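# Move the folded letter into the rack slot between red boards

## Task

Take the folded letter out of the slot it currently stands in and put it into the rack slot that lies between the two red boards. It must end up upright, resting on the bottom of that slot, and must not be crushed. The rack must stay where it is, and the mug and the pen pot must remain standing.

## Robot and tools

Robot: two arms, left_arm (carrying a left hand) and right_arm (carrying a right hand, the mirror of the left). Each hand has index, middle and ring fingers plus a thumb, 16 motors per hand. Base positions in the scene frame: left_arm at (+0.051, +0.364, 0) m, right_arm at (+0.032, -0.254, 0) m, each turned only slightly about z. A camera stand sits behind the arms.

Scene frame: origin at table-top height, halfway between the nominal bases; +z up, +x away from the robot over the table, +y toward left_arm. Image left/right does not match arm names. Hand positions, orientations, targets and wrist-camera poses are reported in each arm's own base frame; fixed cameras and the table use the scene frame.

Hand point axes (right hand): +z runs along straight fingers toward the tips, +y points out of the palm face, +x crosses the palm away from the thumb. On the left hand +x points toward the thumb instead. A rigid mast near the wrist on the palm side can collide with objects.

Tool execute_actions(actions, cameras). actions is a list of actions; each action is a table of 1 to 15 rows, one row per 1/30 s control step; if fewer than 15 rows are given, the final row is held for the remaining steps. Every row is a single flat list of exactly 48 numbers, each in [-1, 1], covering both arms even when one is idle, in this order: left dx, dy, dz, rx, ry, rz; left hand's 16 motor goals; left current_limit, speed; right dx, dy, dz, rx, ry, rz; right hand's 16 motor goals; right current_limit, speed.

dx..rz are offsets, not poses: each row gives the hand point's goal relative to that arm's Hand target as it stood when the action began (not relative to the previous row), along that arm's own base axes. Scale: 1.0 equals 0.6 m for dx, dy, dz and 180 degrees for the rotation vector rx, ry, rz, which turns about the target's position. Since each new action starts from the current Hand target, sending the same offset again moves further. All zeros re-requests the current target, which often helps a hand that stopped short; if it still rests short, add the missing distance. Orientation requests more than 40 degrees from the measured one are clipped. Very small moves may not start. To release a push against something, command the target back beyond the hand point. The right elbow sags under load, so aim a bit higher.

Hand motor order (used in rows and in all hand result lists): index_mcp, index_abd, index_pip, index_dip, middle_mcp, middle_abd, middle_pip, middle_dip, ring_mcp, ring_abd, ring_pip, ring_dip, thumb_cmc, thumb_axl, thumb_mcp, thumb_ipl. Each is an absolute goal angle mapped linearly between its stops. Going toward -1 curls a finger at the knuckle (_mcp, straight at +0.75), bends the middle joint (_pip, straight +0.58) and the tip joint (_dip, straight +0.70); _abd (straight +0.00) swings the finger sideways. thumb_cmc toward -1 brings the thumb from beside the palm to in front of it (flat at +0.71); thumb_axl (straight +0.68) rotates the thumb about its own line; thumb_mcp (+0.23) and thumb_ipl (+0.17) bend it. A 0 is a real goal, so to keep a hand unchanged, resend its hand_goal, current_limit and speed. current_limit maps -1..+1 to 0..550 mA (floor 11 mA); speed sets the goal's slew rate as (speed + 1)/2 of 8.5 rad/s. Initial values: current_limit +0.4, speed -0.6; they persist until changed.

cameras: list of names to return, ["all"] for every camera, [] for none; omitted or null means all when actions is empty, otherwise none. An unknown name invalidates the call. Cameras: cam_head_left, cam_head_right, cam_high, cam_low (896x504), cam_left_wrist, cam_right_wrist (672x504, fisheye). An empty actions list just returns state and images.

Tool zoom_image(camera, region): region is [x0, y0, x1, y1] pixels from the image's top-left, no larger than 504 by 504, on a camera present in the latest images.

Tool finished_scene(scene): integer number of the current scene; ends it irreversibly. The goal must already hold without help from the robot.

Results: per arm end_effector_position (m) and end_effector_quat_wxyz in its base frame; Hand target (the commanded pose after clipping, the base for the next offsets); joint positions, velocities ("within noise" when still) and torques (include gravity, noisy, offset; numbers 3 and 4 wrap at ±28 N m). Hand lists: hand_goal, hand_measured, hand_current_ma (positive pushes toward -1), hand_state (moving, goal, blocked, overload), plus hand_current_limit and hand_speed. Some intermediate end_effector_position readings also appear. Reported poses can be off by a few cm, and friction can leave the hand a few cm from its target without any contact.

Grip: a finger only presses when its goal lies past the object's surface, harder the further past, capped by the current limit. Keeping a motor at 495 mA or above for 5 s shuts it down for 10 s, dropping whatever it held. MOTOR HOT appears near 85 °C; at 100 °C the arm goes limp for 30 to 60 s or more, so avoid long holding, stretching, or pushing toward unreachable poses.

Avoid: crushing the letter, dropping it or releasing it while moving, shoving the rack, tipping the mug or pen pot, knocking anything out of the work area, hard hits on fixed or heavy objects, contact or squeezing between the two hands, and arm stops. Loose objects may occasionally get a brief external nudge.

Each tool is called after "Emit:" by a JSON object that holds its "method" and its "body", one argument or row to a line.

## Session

Emit:
{"method": "execute_actions", "body": {
  "actions": []
}}

Scene clock: 0.00 s.
left_arm: end_effector_position=(+0.5611, -0.0412, +0.1642) hand_goal=(+0.754, +0.000, +0.576, +0.696, +0.754, +0.000, +0.576, +0.696, +0.754, +0.000, +0.576, +0.696, +0.714, +0.678, +0.226, +0.168) hand_measured=(+0.754, +0.000, +0.576, +0.696, +0.754, +0.000, +0.576, +0.696, +0.754, +0.000, +0.576, +0.696, +0.714, +0.678, +0.226, +0.168) hand_current_ma=(+0, +0, +0, +0, +0, +0, +0, +0, +0, +0, +0, +0, +0, +0, +0, +0) hand_state=(goal, goal, goal, goal, goal, goal, goal, goal, goal, goal, goal, goal, goal, goal, goal, goal) hand_current_limit=0.40 hand_speed=-0.60 end_effector_quat_wxyz=(-0.097, +0.459, +0.698, +0.541) | right_arm: end_effector_position=(+0.3569, +0.1967, +0.2960) hand_goal=(+0.754, +0.000, +0.576, +0.696, +0.754, +0.000, +0.576, +0.696, +0.754, +0.000, +0.576, +0.696, +0.714, +0.678, +0.226, +0.168) hand_measured=(+0.754, +0.000, +0.576, +0.696, +0.754, +0.000, +0.576, +0.696, +0.754, +0.000, +0.576, +0.696, +0.714, +0.678, +0.226, +0.168) hand_current_ma=(+0, +0, +0, +0, +0, +0, +0, +0, +0, +0, +0, +0, +0, +0, +0, +0) hand_state=(goal, goal, goal, goal, goal, goal, goal, goal, goal, goal, goal, goal, goal, goal, goal, goal) hand_current_limit=0.40 hand_speed=-0.60 end_effector_quat_wxyz=(+0.678, +0.418, +0.496, +0.346)
Joint positions: left_arm=[-0.418 1.858 1.183 -0.928 -1.164 -0.846] | right_arm=[0.834 1.543 0.372 1.492 1.04 -0.678]
Joint velocities: within noise
Joint torques (N m): no reading
Heat: left arm: hottest shoulder 28 °C; right arm: hottest elbow 30 °C.
Hand target: left_arm +0.5666, -0.0437, +0.1749; -0.086, +0.453, +0.702, +0.544 | right_arm +0.3584, +0.1983, +0.3017; +0.679, +0.420, +0.488, +0.352
camera_calibration:
cam_left_wrist: T_world_to_cam=[[-0.00842653, -0.427427, -0.90401, 0.0996849], [-0.914128, -0.363163, 0.180229, 0.424631], [-0.405338, 0.8279, -0.387663, 0.449771], [0, 0, 0, 1]] pos_world=[0.571316, -0.175547, 0.187945]
cam_right_wrist: T_world_to_cam=[[-0.265522, -0.469308, 0.842169, -0.0270879], [-0.779465, -0.409586, -0.473998, 0.44795], [0.567392, -0.782298, -0.257055, 0.149636], [0, 0, 0, 1]] pos_world=[0.257067, 0.287821, 0.273605]

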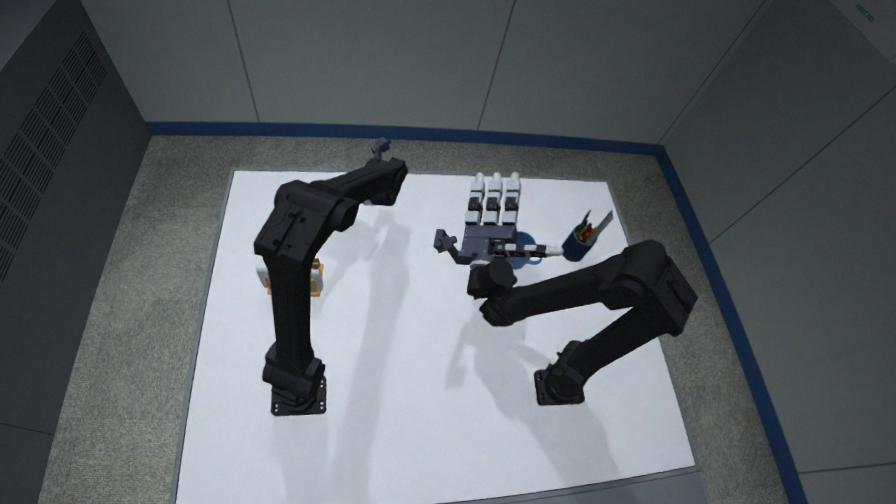

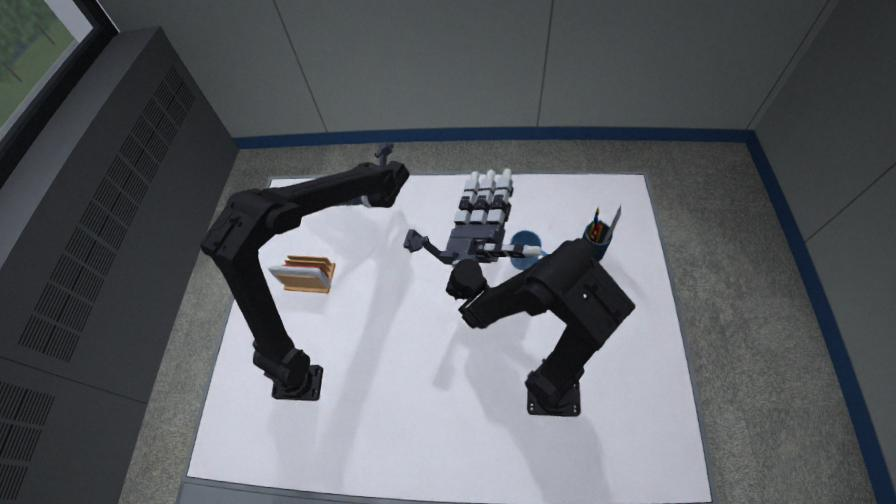

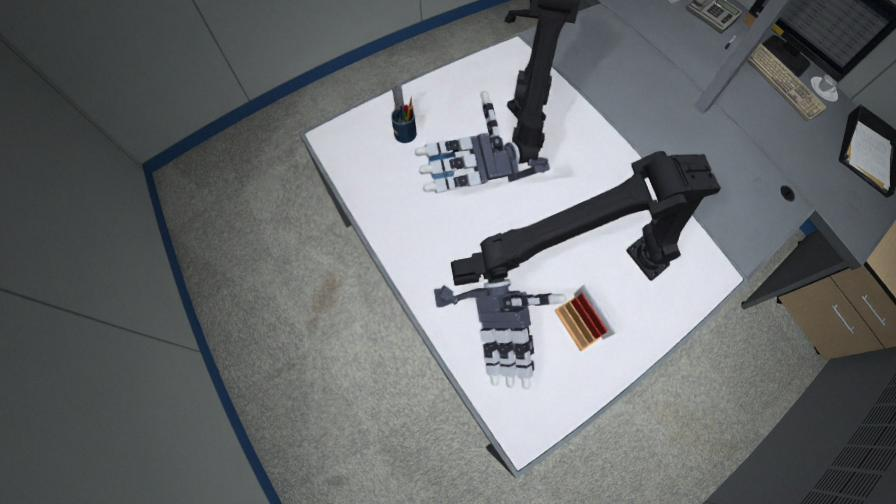

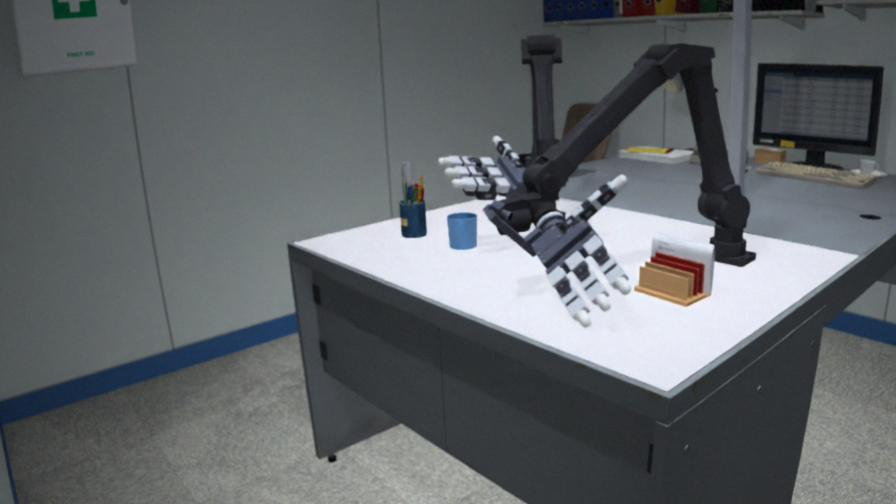

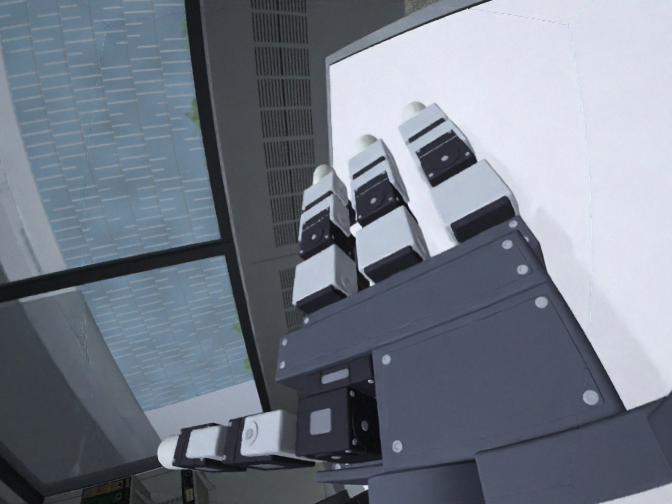

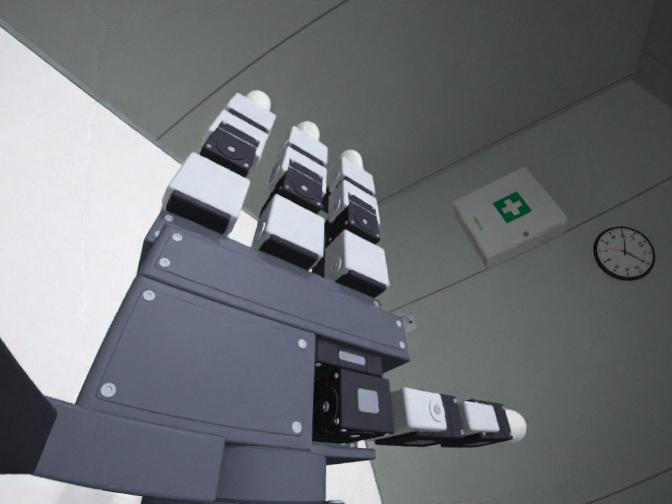

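Emit:
{"method": "zoom_image", "body": {
  "camera": "cam_head_right",
  "region": [240, 230, 360, 320]
}}

Emit:
{"method": "zoom_image", "body": {
  "camera": "cam_high",
  "region": [540, 275, 630, 365]
}}

Emit:
{"method": "zoom_image", "body": {
  "camera": "cam_low",
  "region": [620, 225, 740, 315]
}}

Emit:
{"method": "zoom_image", "body": {
  "camera": "cam_head_left",
  "region": [230, 230, 350, 320]
}}

Scaled by 4.200 from the camera's 896x504 image, which has a finer 1280x720 frame.

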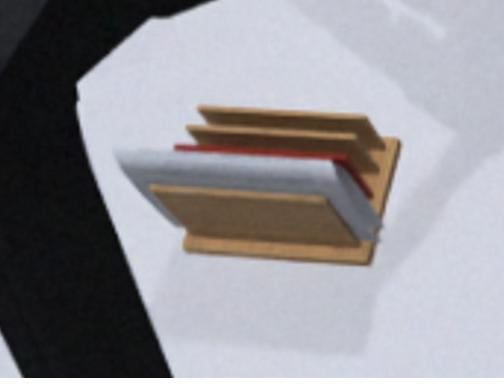

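Scaled by 5.600 from the camera's 896x504 image, which has a finer 1280x720 frame.

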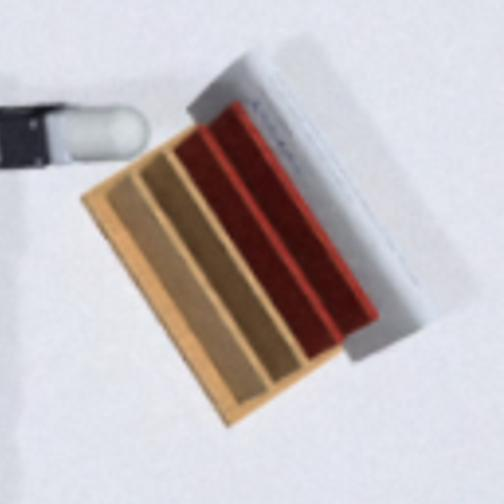

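Scaled by 4.200 from the camera's 896x504 image, which has a finer 1280x720 frame.

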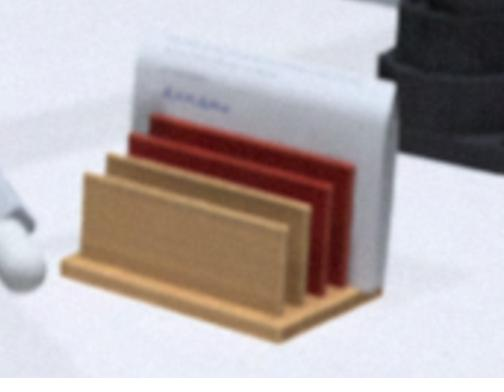

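Scaled by 4.200 from the camera's 896x504 image, which has a finer 1280x720 frame.

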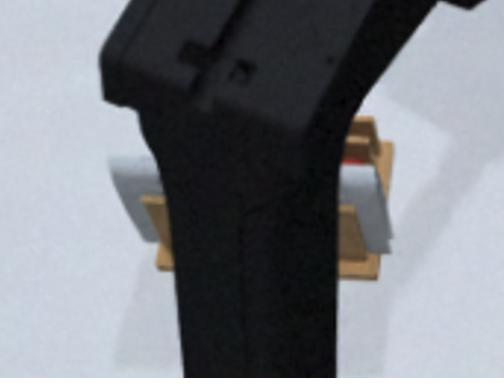

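Emit:
{"method": "execute_actions", "body": {
  "actions": [
    [[-0.06,0.02,0.08,0,0,0,0.754,0,0.576,0.696,0.754,0,0.576,0.696,0.95,0,0.95,0.95,0.714,0.678,0.226,0.168,0.2,-0.5,0,0,0,0,0,0,0.754,0,0.576,0.696,0.754,0,0.576,0.696,0.754,0,0.576,0.696,0.714,0.678,0.226,0.168,0.4,-0.6]],
    [[-0.06,0.04,0.06,-0.0962,-0.0114,0.0749,0.754,0,0.576,0.696,0.754,0,0.576,0.696,0.95,0,0.95,0.95,0.714,0.678,0.226,0.168,0.2,-0.5,0,0,0,0,0,0,0.754,0,0.576,0.696,0.754,0,0.576,0.696,0.754,0,0.576,0.696,0.714,0.678,0.226,0.168,0.4,-0.6]]
  ],
  "cameras": ["cam_head_right"]
}}

Scene clock: 79.40 s.
left_arm: end_effector_position=(+0.4827, -0.0074, +0.2460) hand_goal=(+0.754, +0.000, +0.576, +0.696, +0.754, +0.000, +0.576, +0.696, +0.950, +0.000, +0.950, +0.950, +0.714, +0.678, +0.226, +0.168) hand_measured=(+0.758, -0.002, +0.576, +0.696, +0.758, -0.002, +0.576, +0.696, +0.952, +0.000, +0.948, +0.948, +0.718, +0.678, +0.226, +0.168) hand_current_ma=(+3, +0, +0, +0, +3, +0, +0, +0, +1, +0, -1, -1, +3, +0, +0, +0) hand_state=(goal, goal, goal, goal, goal, goal, goal, goal, goal, goal, goal, goal, goal, goal, goal, goal) hand_current_limit=0.20 hand_speed=-0.50 end_effector_quat_wxyz=(-0.076, +0.382, +0.816, +0.427) | right_arm: end_effector_position=(+0.3569, +0.1967, +0.2960) hand_goal=(+0.754, +0.000, +0.576, +0.696, +0.754, +0.000, +0.576, +0.696, +0.754, +0.000, +0.576, +0.696, +0.714, +0.678, +0.226, +0.168) hand_measured=(+0.762, +0.000, +0.576, +0.696, +0.760, +0.000, +0.576, +0.696, +0.760, +0.000, +0.576, +0.696, +0.722, +0.678, +0.226, +0.168) hand_current_ma=(+35, +0, +3, +0, +27, +0, +3, +0, +27, +0, +3, +0, +31, -3, -1, -2) hand_state=(goal, goal, goal, goal, goal, goal, goal, goal, goal, goal, goal, goal, goal, goal, goal, goal) hand_current_limit=0.40 hand_speed=-0.60 end_effector_quat_wxyz=(+0.678, +0.418, +0.496, +0.346)
Joint positions: left_arm=[-0.418 1.609 1.222 -1.379 -0.882 -1.206] | right_arm=[0.834 1.543 0.372 1.492 1.04 -0.678]
Joint torques (N m): left_arm=[0.26 -14.04 8.87 -1.26 -1.1 -0.06] | right_arm=[-2.43 -7.77 5.18 1.44 -0.22 -0.13]
Heat: left arm: hottest elbow 32 °C; right arm: hottest elbow 30 °C.
Hand target: left_arm +0.4945, -0.0077, +0.2588; -0.067, +0.365, +0.825, +0.426 | right_arm +0.3584, +0.1983, +0.3017; +0.679, +0.420, +0.488, +0.352
Off the commanded pose: left_arm 0.018 m, 2 deg | right_arm 0.006 m, 1 deg.
Step readings (end_effector_position of left_arm | right_arm):
0: (+0.5611, -0.0412, +0.1642) | (+0.3569, +0.1967, +0.2960)
1: (+0.5611, -0.0412, +0.1642) | (+0.3569, +0.1967, +0.2960)
2: (+0.5607, -0.0411, +0.1651) | (+0.3569, +0.1967, +0.2960)
4: (+0.5562, -0.0391, +0.1697) | (+0.3569, +0.1967, +0.2960)
8: (+0.5421, -0.0328, +0.1959) | (+0.3569, +0.1967, +0.2960)
15: (+0.5350, -0.0296, +0.2242) | (+0.3569, +0.1967, +0.2960)
16: (+0.5346, -0.0293, +0.2232) | (+0.3569, +0.1967, +0.2960)
17: (+0.5321, -0.0280, +0.2168) | (+0.3569, +0.1967, +0.2960)
19: (+0.5232, -0.0244, +0.2067) | (+0.3569, +0.1967, +0.2960)
23: (+0.4987, -0.0145, +0.2158) | (+0.3569, +0.1967, +0.2960)
30: (+0.4880, -0.0100, +0.2427) | (+0.3569, +0.1967, +0.2960)
Images, in order (width x height): cam_head_right 896x504.

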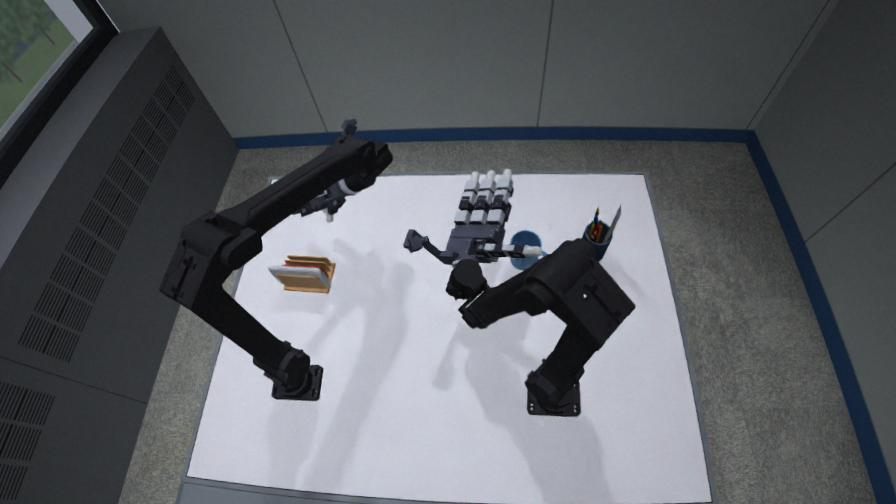

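Emit:
{"method": "execute_actions", "body": {
  "actions": [
    [[-0.03,0.03,0.04,-0.0962,-0.0114,0.0749,0.754,0,0.576,0.696,0.754,0,0.576,0.696,0.95,0,0.95,0.95,0.714,0.678,0.226,0.168,0.2,-0.5,0,0,0,0,0,0,0.754,0,0.576,0.696,0.754,0,0.576,0.696,0.754,0,0.576,0.696,0.714,0.678,0.226,0.168,0.4,-0.6]],
    [[-0.04,0.04,0.04,-0.0962,-0.0114,0.0749,0.754,0,0.576,0.696,0.754,0,0.576,0.696,0.95,0,0.95,0.95,0.714,0.678,0.226,0.168,0.2,-0.5,0,0,0,0,0,0,0.754,0,0.576,0.696,0.754,0,0.576,0.696,0.754,0,0.576,0.696,0.714,0.678,0.226,0.168,0.4,-0.6]],
    [[-0.05,0.04,0.02,-0.0962,-0.0114,0.0749,0.754,0.2,0.576,0.696,0.754,-0.2,0.576,0.696,0.95,0,0.95,0.95,0.714,0.678,0.226,0.168,0.2,-0.5,0,0,0,0,0,0,0.754,0,0.576,0.696,0.754,0,0.576,0.696,0.754,0,0.576,0.696,0.714,0.678,0.226,0.168,0.4,-0.6]]
  ],
  "cameras": ["cam_head_right","cam_left_wrist","cam_high"]
}}

Scene clock: 86.57 s.
left_arm: end_effector_position=(+0.4161, +0.0593, +0.2972) hand_goal=(+0.754, +0.200, +0.576, +0.696, +0.754, -0.200, +0.576, +0.696, +0.950, +0.000, +0.950, +0.950, +0.714, +0.678, +0.226, +0.168) hand_measured=(+0.754, +0.194, +0.576, +0.696, +0.754, -0.196, +0.576, +0.696, +0.946, +0.000, +0.948, +0.948, +0.716, +0.678, +0.224, +0.168) hand_current_ma=(+0, -3, +0, +0, +0, +2, +0, +0, -2, +0, -1, -1, +1, +0, -1, +0) hand_state=(goal, goal, goal, goal, goal, goal, goal, goal, goal, goal, goal, goal, goal, goal, goal, goal) hand_current_limit=0.20 hand_speed=-0.50 end_effector_quat_wxyz=(-0.011, +0.045, +0.999, +0.004) | right_arm: end_effector_position=(+0.3569, +0.1967, +0.2960) hand_goal=(+0.754, +0.000, +0.576, +0.696, +0.754, +0.000, +0.576, +0.696, +0.754, +0.000, +0.576, +0.696, +0.714, +0.678, +0.226, +0.168) hand_measured=(+0.762, +0.000, +0.576, +0.696, +0.760, +0.000, +0.576, +0.696, +0.760, +0.000, +0.576, +0.696, +0.722, +0.678, +0.226, +0.168) hand_current_ma=(+35, +0, +3, +0, +27, +0, +3, +0, +27, +0, +3, +0, +31, -3, -1, -2) hand_state=(goal, goal, goal, goal, goal, goal, goal, goal, goal, goal, goal, goal, goal, goal, goal, goal) hand_current_limit=0.40 hand_speed=-0.60 end_effector_quat_wxyz=(+0.678, +0.418, +0.496, +0.346)
Joint positions: left_arm=[-0.065 1.484 1.563 -1.672 -0.007 -1.546] | right_arm=[0.834 1.543 0.372 1.492 1.04 -0.678]
Joint torques (N m): left_arm=[-0.26 -14.15 9.55 -0.85 -0.03 -0.03] | right_arm=[-2.37 -7.71 5.16 1.44 -0.22 -0.12]
Heat: left arm: hottest elbow 33 °C; right arm: hottest elbow 30 °C.
Hand target: left_arm +0.4226, +0.0583, +0.3190; +0.000, +0.038, +0.999, +0.000 | right_arm +0.3584, +0.1983, +0.3017; +0.679, +0.420, +0.488, +0.352
Off the commanded pose: left_arm 0.023 m, 2 deg | right_arm 0.006 m, 1 deg.
joint sent to its limit (left arm) — joint 4 (wrist pitch), lower limit. The joint targets still meet the commanded pose.
Step readings (end_effector_position of left_arm | right_arm):
0: (+0.4826, -0.0074, +0.2460) | (+0.3569, +0.1967, +0.2960)
1: (+0.4823, -0.0076, +0.2453) | (+0.3569, +0.1967, +0.2960)
2: (+0.4799, -0.0078, +0.2401) | (+0.3569, +0.1967, +0.2960)
4: (+0.4740, -0.0071, +0.2314) | (+0.3569, +0.1967, +0.2960)
8: (+0.4722, -0.0030, +0.2424) | (+0.3569, +0.1967, +0.2960)
15: (+0.4709, +0.0083, +0.2630) | (+0.3569, +0.1967, +0.2960)
16: (+0.4698, +0.0083, +0.2624) | (+0.3569, +0.1967, +0.2960)
17: (+0.4664, +0.0073, +0.2579) | (+0.3569, +0.1967, +0.2960)
19: (+0.4582, +0.0051, +0.2494) | (+0.3569, +0.1967, +0.2960)
23: (+0.4517, +0.0171, +0.2622) | (+0.3569, +0.1967, +0.2960)
30: (+0.4466, +0.0354, +0.2893) | (+0.3569, +0.1967, +0.2960)
31: (+0.4460, +0.0341, +0.2888) | (+0.3569, +0.1967, +0.2960)
32: (+0.4434, +0.0308, +0.2843) | (+0.3569, +0.1967, +0.2960)
34: (+0.4357, +0.0240, +0.2745) | (+0.3569, +0.1967, +0.2960)
38: (+0.4253, +0.0393, +0.2777) | (+0.3569, +0.1967, +0.2960)
45: (+0.4163, +0.0603, +0.2965) | (+0.3569, +0.1967, +0.2960)
camera_calibration:
cam_left_wrist: T_world_to_cam=[[0.738689, -0.673879, -0.0150272, -0.298877], [-0.463778, -0.524306, 0.714152, -0.0319129], [-0.489131, -0.520567, -0.699829, 0.566939], [0, 0, 0, 1]] pos_world=[0.483284, 0.0769906, 0.41506]
Images, in order (width x height): cam_head_right 896x504, cam_high 896x504, cam_left_wrist 672x504.

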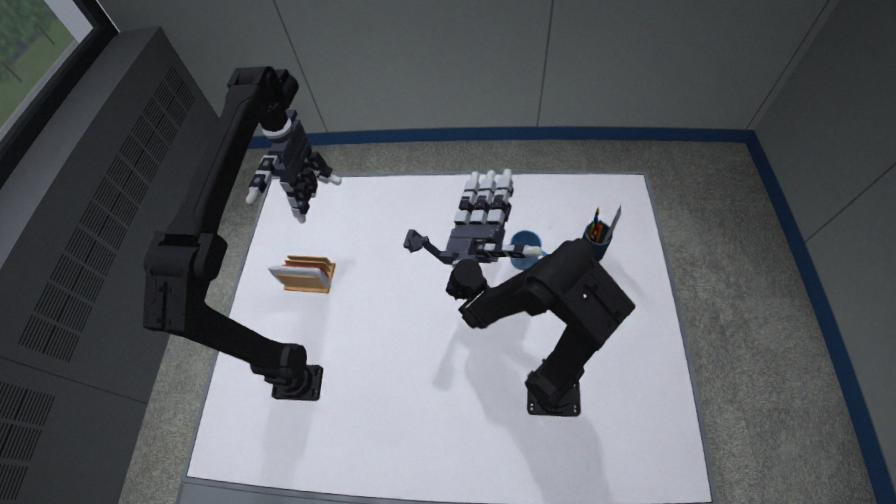

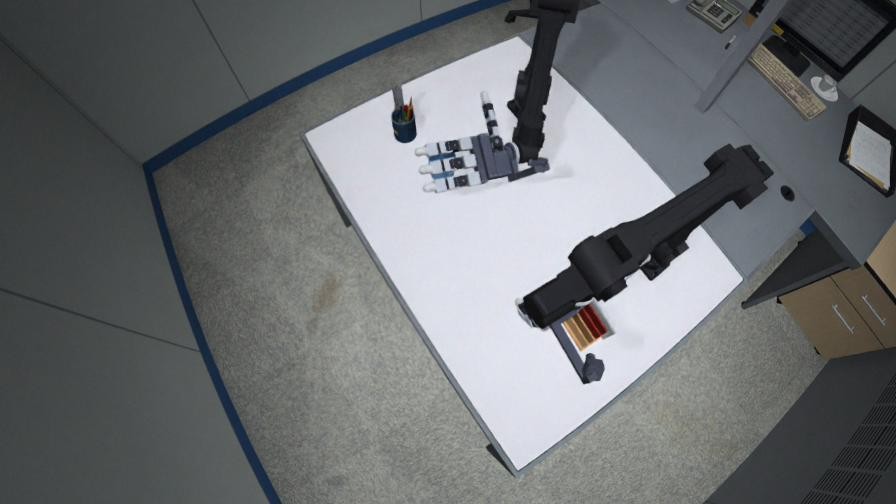

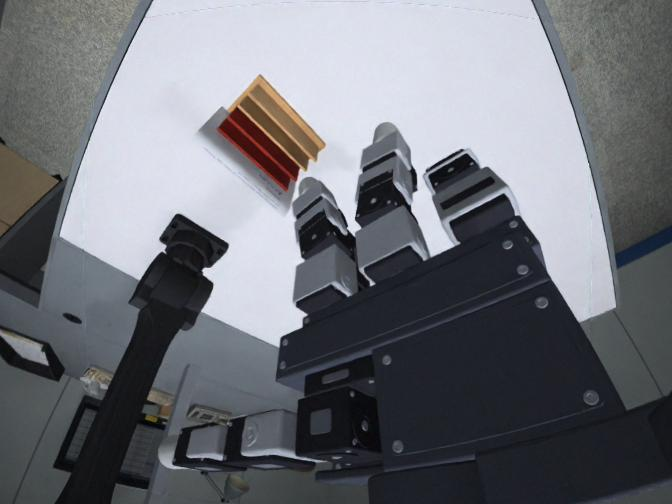

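Emit:
{"method": "execute_actions", "body": {
  "actions": [
    [[-0.08,0.01,-0.02,0,0,0,0.754,0.2,0.576,0.696,0.754,-0.2,0.576,0.696,0.95,0,0.95,0.95,0.714,0.678,0.226,0.168,0.2,-0.5,0,0,0,0,0,0,0.754,0,0.576,0.696,0.754,0,0.576,0.696,0.754,0,0.576,0.696,0.714,0.678,0.226,0.168,0.4,-0.6]]
  ],
  "cameras": ["all"]
}}

Emit:
{"method": "zoom_image", "body": {
  "camera": "cam_head_right",
  "region": [250, 240, 350, 310]
}}

Emit:
{"method": "zoom_image", "body": {
  "camera": "cam_head_left",
  "region": [230, 230, 350, 320]
}}

Emit:
{"method": "zoom_image", "body": {
  "camera": "cam_left_wrist",
  "region": [150, 50, 450, 250]
}}

Emit:
{"method": "zoom_image", "body": {
  "camera": "cam_high",
  "region": [540, 275, 630, 365]
}}

Scene clock: 92.53 s.
left_arm: end_effector_position=(+0.3786, +0.0608, +0.3057) hand_goal=(+0.754, +0.200, +0.576, +0.696, +0.754, -0.200, +0.576, +0.696, +0.950, +0.000, +0.950, +0.950, +0.714, +0.678, +0.226, +0.168) hand_measured=(+0.754, +0.196, +0.576, +0.696, +0.754, -0.196, +0.576, +0.696, +0.946, +0.000, +0.948, +0.948, +0.716, +0.678, +0.224, +0.168) hand_current_ma=(+0, -2, +0, +0, +0, +1, +0, +0, -2, +0, -1, -1, +1, +0, -2, +0) hand_state=(goal, goal, goal, goal, goal, goal, goal, goal, goal, goal, goal, goal, goal, goal, goal, goal) hand_current_limit=0.20 hand_speed=-0.50 end_effector_quat_wxyz=(+0.000, +0.045, +0.999, +0.001) | right_arm: end_effector_position=(+0.3569, +0.1967, +0.2960) hand_goal=(+0.754, +0.000, +0.576, +0.696, +0.754, +0.000, +0.576, +0.696, +0.754, +0.000, +0.576, +0.696, +0.714, +0.678, +0.226, +0.168) hand_measured=(+0.762, +0.000, +0.576, +0.696, +0.760, +0.000, +0.576, +0.696, +0.760, +0.000, +0.576, +0.696, +0.722, +0.678, +0.226, +0.168) hand_current_ma=(+35, +0, +3, +0, +27, +0, +3, +0, +27, +0, +3, +0, +31, -3, -1, -2) hand_state=(goal, goal, goal, goal, goal, goal, goal, goal, goal, goal, goal, goal, goal, goal, goal, goal) hand_current_limit=0.40 hand_speed=-0.60 end_effector_quat_wxyz=(+0.678, +0.418, +0.496, +0.346)
Joint positions: left_arm=[-0.065 1.375 1.474 -1.671 -0.002 -1.547] | right_arm=[0.834 1.543 0.372 1.492 1.04 -0.678]
Joint torques (N m): left_arm=[0.44 -12.28 5.7 -0.39 0.02 0.06] | right_arm=[-2.43 -7.71 5.18 1.46 -0.22 -0.12]
Heat: left arm: hottest elbow 32 °C; right arm: hottest elbow 30 °C.
Hand target: left_arm +0.3746, +0.0643, +0.3069; +0.000, +0.038, +0.999, +0.000 | right_arm +0.3584, +0.1983, +0.3017; +0.679, +0.420, +0.488, +0.352
Off the commanded pose: left_arm 0.006 m, 1 deg | right_arm 0.006 m, 1 deg.
Step readings (end_effector_position of left_arm | right_arm):
0: (+0.4160, +0.0593, +0.2972) | (+0.3569, +0.1967, +0.2960)
1: (+0.4160, +0.0593, +0.2972) | (+0.3569, +0.1967, +0.2960)
2: (+0.4158, +0.0592, +0.2974) | (+0.3569, +0.1967, +0.2960)
4: (+0.4097, +0.0592, +0.2960) | (+0.3569, +0.1967, +0.2960)
8: (+0.3889, +0.0602, +0.2958) | (+0.3569, +0.1967, +0.2960)
15: (+0.3796, +0.0607, +0.3071) | (+0.3569, +0.1967, +0.2960)
camera_calibration:
cam_left_wrist: T_world_to_cam=[[0.739147, -0.673524, 0.00527728, -0.276413], [-0.478688, -0.519784, 0.707589, -0.0471797], [-0.473835, -0.525539, -0.706604, 0.551982], [0, 0, 0, 1]] pos_world=[0.443273, 0.0793942, 0.424875]
cam_right_wrist: T_world_to_cam=[[-0.265522, -0.469308, 0.842169, -0.0270879], [-0.779465, -0.409586, -0.473998, 0.44795], [0.567392, -0.782298, -0.257055, 0.149636], [0, 0, 0, 1]] pos_world=[0.257067, 0.287821, 0.273605]

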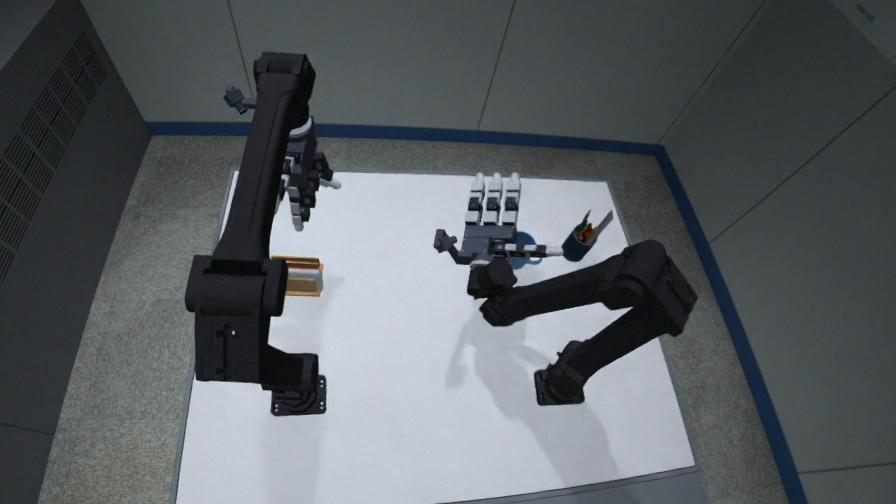

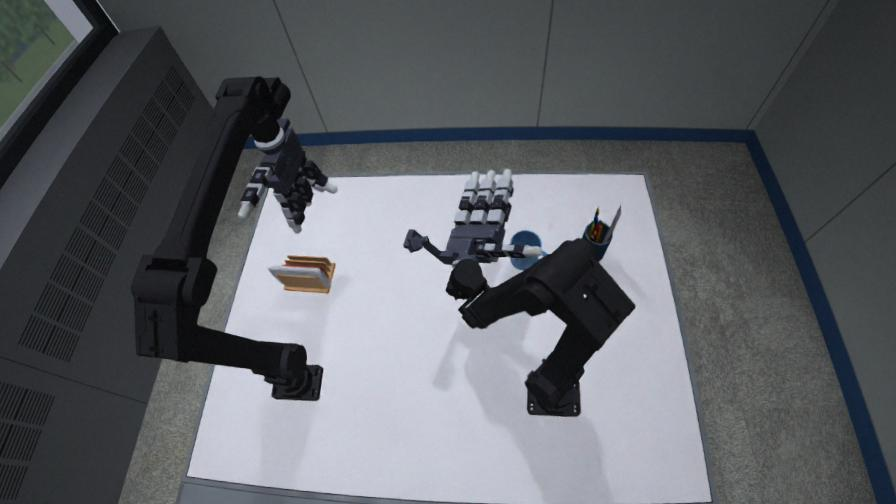

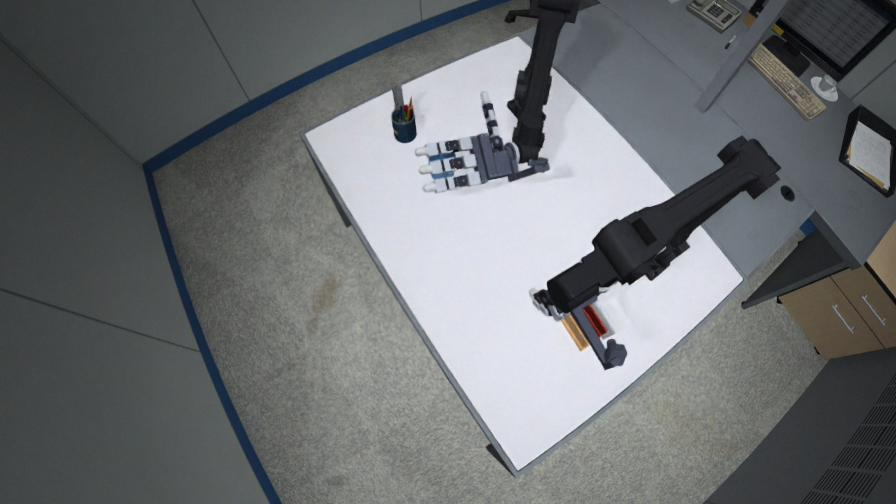

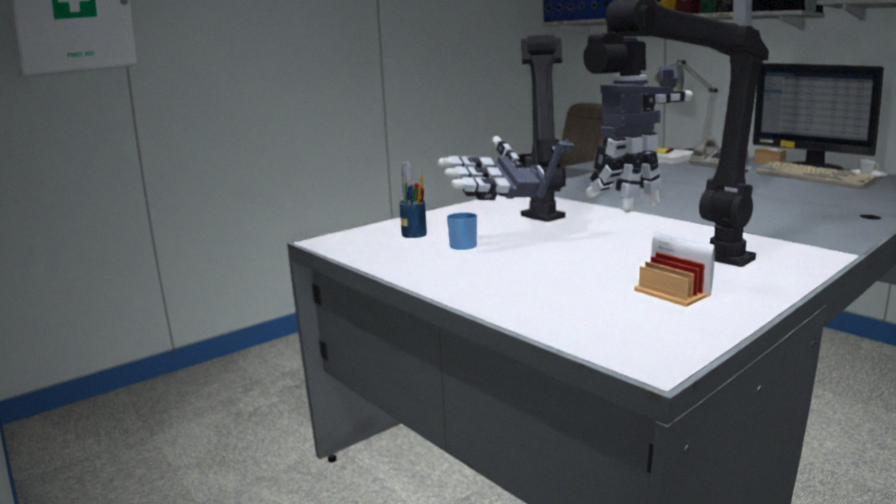

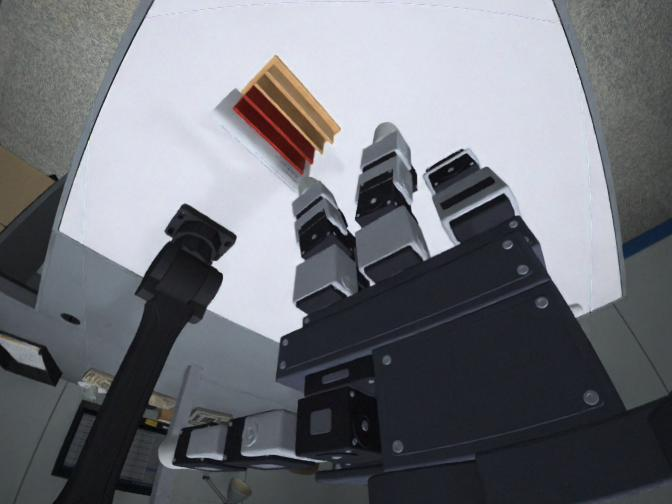

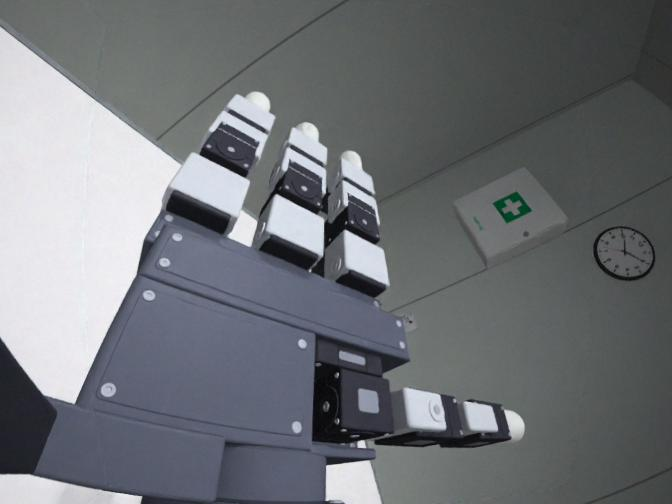

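Scaled by 5.040 from the camera's 896x504 image, which has a finer 1280x720 frame.

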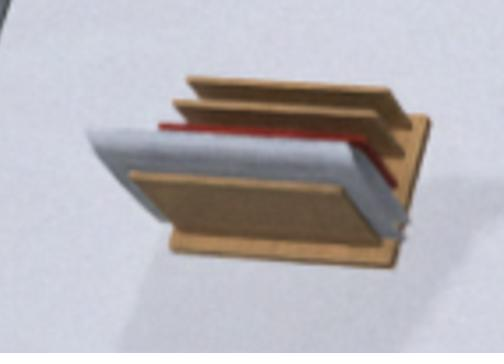

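Scaled by 4.200 from the camera's 896x504 image, which has a finer 1280x720 frame.

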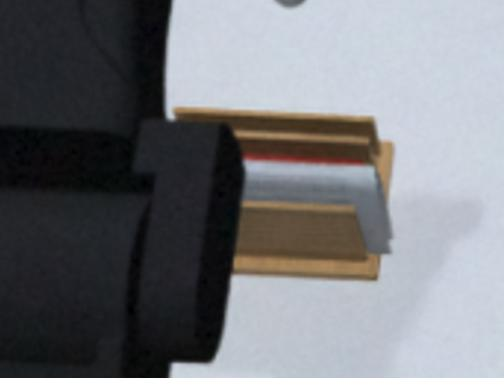

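Scaled by 1.680 from the camera's 672x504 image, which has a finer 960x720 frame.

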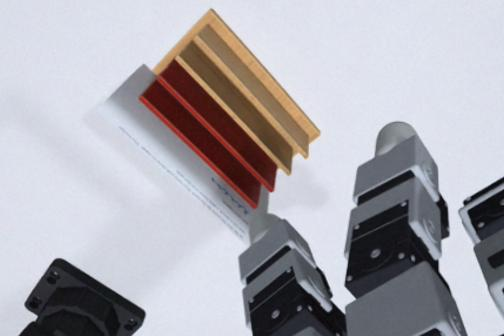

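Scaled by 5.600 from the camera's 896x504 image, which has a finer 1280x720 frame.

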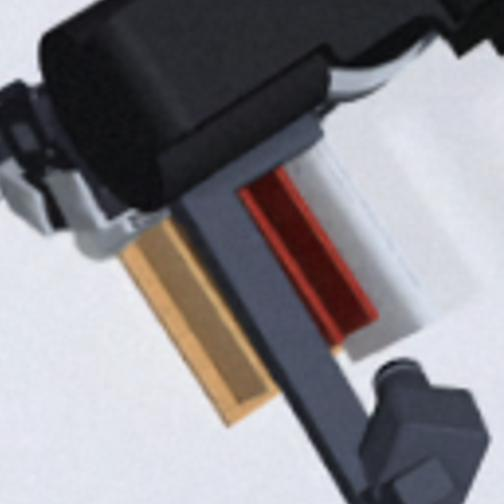

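Emit:
{"method": "execute_actions", "body": {
  "actions": [
    [[-0.07,0.018,-0.01,0,0,0,0.754,0.2,0.576,0.696,0.754,-0.2,0.576,0.696,0.95,0,0.95,0.95,0.714,0.678,0.226,0.168,0.2,-0.5,0,0,0,0,0,0,0.754,0,0.576,0.696,0.754,0,0.576,0.696,0.754,0,0.576,0.696,0.714,0.678,0.226,0.168,0.4,-0.6]],
    [[-0.07,0.018,-0.012,0,0,0,0.754,0.2,0.576,0.696,0.754,-0.2,0.576,0.696,0.95,0,0.95,0.95,0.714,0.678,0.226,0.168,0.2,-0.5,0,0,0,0,0,0,0.754,0,0.576,0.696,0.754,0,0.576,0.696,0.754,0,0.576,0.696,0.714,0.678,0.226,0.168,0.4,-0.6]],
    [[-0.055,0.018,-0.012,0,0,0,0.754,0.2,0.576,0.696,0.754,-0.2,0.576,0.696,0.95,0,0.95,0.95,0.714,0.678,0.226,0.168,0.2,-0.5,0,0,0,0,0,0,0.754,0,0.576,0.696,0.754,0,0.576,0.696,0.754,0,0.576,0.696,0.714,0.678,0.226,0.168,0.4,-0.6]]
  ],
  "cameras": ["cam_head_right","cam_high","cam_low","cam_left_wrist"]
}}

Emit:
{"method": "zoom_image", "body": {
  "camera": "cam_left_wrist",
  "region": [200, 50, 500, 250]
}}

Emit:
{"method": "zoom_image", "body": {
  "camera": "cam_head_right",
  "region": [230, 210, 350, 310]
}}

Emit:
{"method": "zoom_image", "body": {
  "camera": "cam_low",
  "region": [620, 200, 740, 315]
}}

Scene clock: 113.80 s.
left_arm: end_effector_position=(+0.2625, +0.0929, +0.2862) hand_goal=(+0.754, +0.200, +0.576, +0.696, +0.754, -0.200, +0.576, +0.696, +0.950, +0.000, +0.950, +0.950, +0.714, +0.678, +0.226, +0.168) hand_measured=(+0.754, +0.196, +0.576, +0.696, +0.754, -0.198, +0.576, +0.696, +0.946, +0.000, +0.948, +0.948, +0.716, +0.678, +0.222, +0.168) hand_current_ma=(+0, -1, +0, +0, +0, +1, +0, +0, -2, +0, -1, -1, +1, +0, -2, +0) hand_state=(goal, goal, goal, goal, goal, goal, goal, goal, goal, goal, goal, goal, goal, goal, goal, goal) hand_current_limit=0.20 hand_speed=-0.50 end_effector_quat_wxyz=(+0.004, +0.039, +0.999, +0.000) | right_arm: end_effector_position=(+0.3569, +0.1967, +0.2960) hand_goal=(+0.754, +0.000, +0.576, +0.696, +0.754, +0.000, +0.576, +0.696, +0.754, +0.000, +0.576, +0.696, +0.714, +0.678, +0.226, +0.168) hand_measured=(+0.762, +0.000, +0.576, +0.696, +0.760, +0.000, +0.576, +0.696, +0.760, +0.000, +0.576, +0.696, +0.722, +0.678, +0.226, +0.168) hand_current_ma=(+35, +0, +3, +0, +27, +0, +3, +0, +27, +0, +3, +0, +31, -3, -1, -2) hand_state=(goal, goal, goal, goal, goal, goal, goal, goal, goal, goal, goal, goal, goal, goal, goal, goal) hand_current_limit=0.40 hand_speed=-0.60 end_effector_quat_wxyz=(+0.678, +0.418, +0.496, +0.346)
Joint positions: left_arm=[0.025 1.062 1.166 -1.667 0 -1.467] | right_arm=[0.834 1.543 0.372 1.492 1.04 -0.678]
Joint torques (N m): left_arm=[0.91 -8.06 5.74 -0.8 -0.1 0.13] | right_arm=[-2.43 -7.71 5.18 1.46 -0.22 -0.12]
Heat: left arm: hottest elbow 32 °C; right arm: hottest elbow 31 °C.
Hand target: left_arm +0.2575, +0.0967, +0.2865; +0.000, +0.038, +0.999, +0.000 | right_arm +0.3584, +0.1983, +0.3017; +0.679, +0.420, +0.488, +0.352
Off the commanded pose: left_arm 0.006 m, 0 deg | right_arm 0.006 m, 1 deg.
Step readings (end_effector_position of left_arm | right_arm):
0: (+0.3786, +0.0608, +0.3057) | (+0.3569, +0.1967, +0.2960)
1: (+0.3784, +0.0608, +0.3053) | (+0.3569, +0.1967, +0.2960)
2: (+0.3762, +0.0611, +0.3038) | (+0.3569, +0.1967, +0.2960)
4: (+0.3657, +0.0625, +0.2970) | (+0.3569, +0.1967, +0.2960)
8: (+0.3433, +0.0676, +0.2903) | (+0.3569, +0.1967, +0.2960)
15: (+0.3350, +0.0704, +0.3004) | (+0.3569, +0.1967, +0.2960)
16: (+0.3347, +0.0705, +0.3004) | (+0.3569, +0.1967, +0.2960)
17: (+0.3326, +0.0711, +0.2989) | (+0.3569, +0.1967, +0.2960)
19: (+0.3226, +0.0731, +0.2921) | (+0.3569, +0.1967, +0.2960)
23: (+0.3010, +0.0786, +0.2853) | (+0.3569, +0.1967, +0.2960)
30: (+0.2936, +0.0814, +0.2938) | (+0.3569, +0.1967, +0.2960)
31: (+0.2936, +0.0815, +0.2936) | (+0.3569, +0.1967, +0.2960)
32: (+0.2922, +0.0823, +0.2923) | (+0.3569, +0.1967, +0.2960)
34: (+0.2845, +0.0844, +0.2864) | (+0.3569, +0.1967, +0.2960)
38: (+0.2674, +0.0899, +0.2802) | (+0.3569, +0.1967, +0.2960)
45: (+0.2621, +0.0926, +0.2862) | (+0.3569, +0.1967, +0.2960)
camera_calibration:
cam_left_wrist: T_world_to_cam=[[0.745931, -0.665902, 0.0127021, -0.173527], [-0.479224, -0.523378, 0.70457, -0.0708844], [-0.462527, -0.531648, -0.70952, 0.498554], [0, 0, 0, 1]] pos_world=[0.326064, 0.112404, 0.405881]
Images, in order (width x height): cam_head_right 896x504, cam_high 896x504, cam_low 896x504, cam_left_wrist 672x504.

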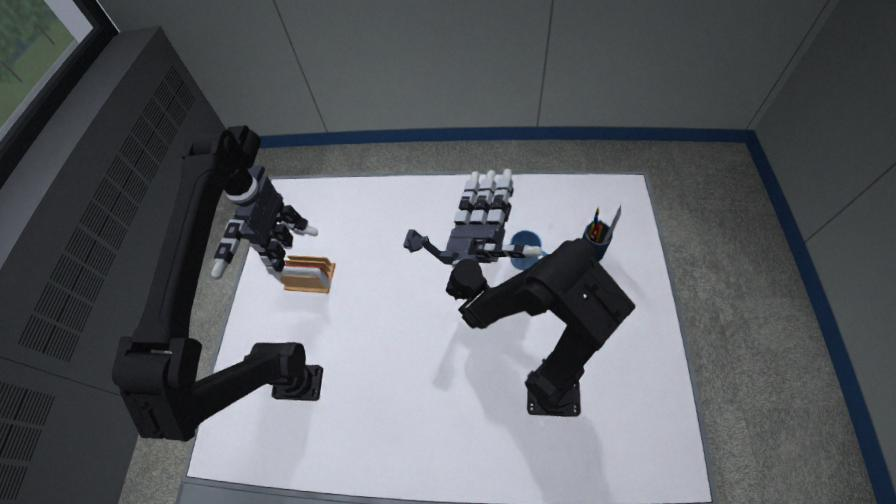

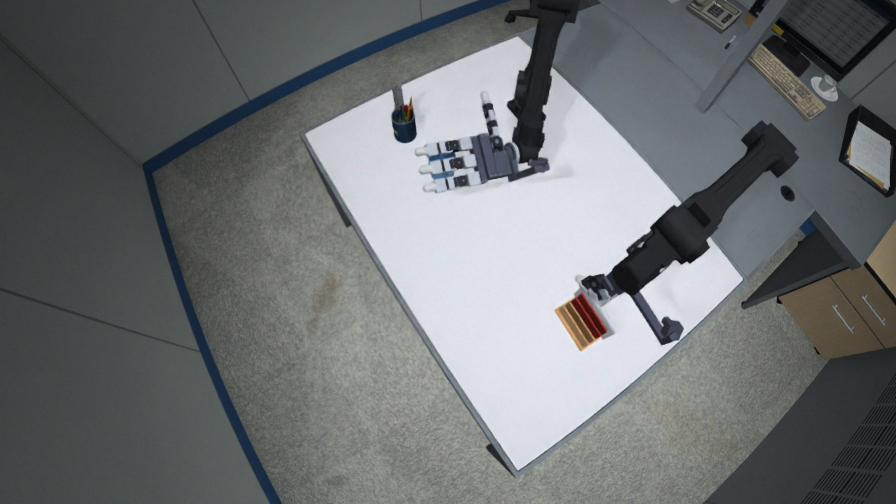

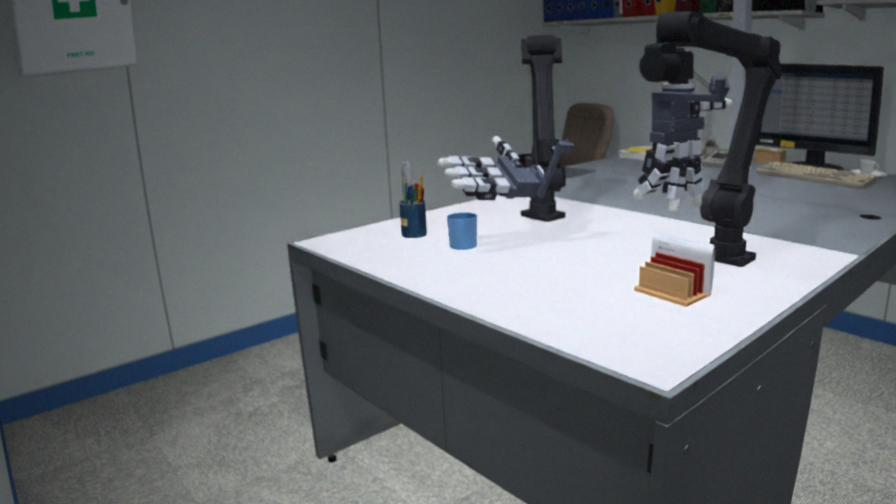

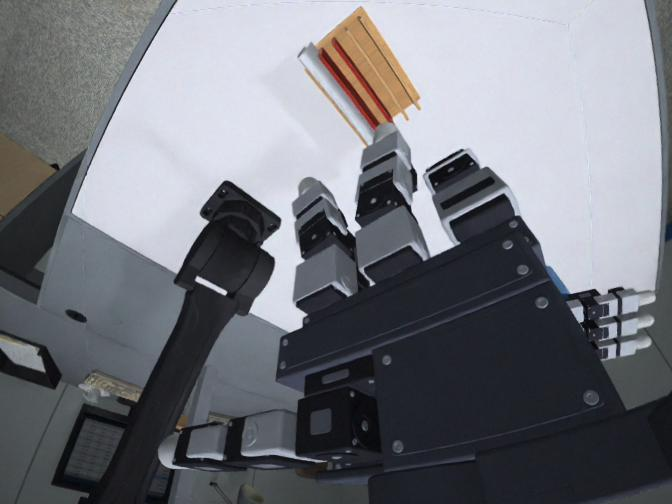

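Scaled by 1.680 from the camera's 672x504 image, which has a finer 960x720 frame.

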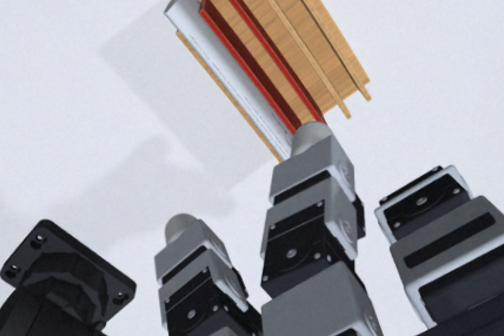

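Scaled by 4.200 from the camera's 896x504 image, which has a finer 1280x720 frame.

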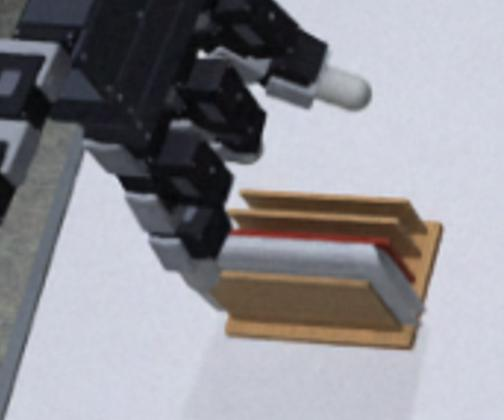

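Scaled by 4.200 from the camera's 896x504 image, which has a finer 1280x720 frame.

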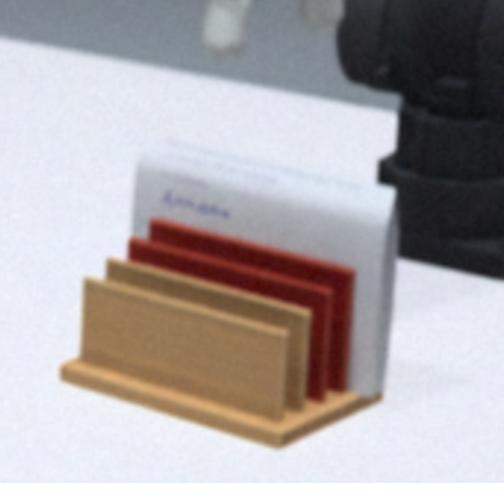

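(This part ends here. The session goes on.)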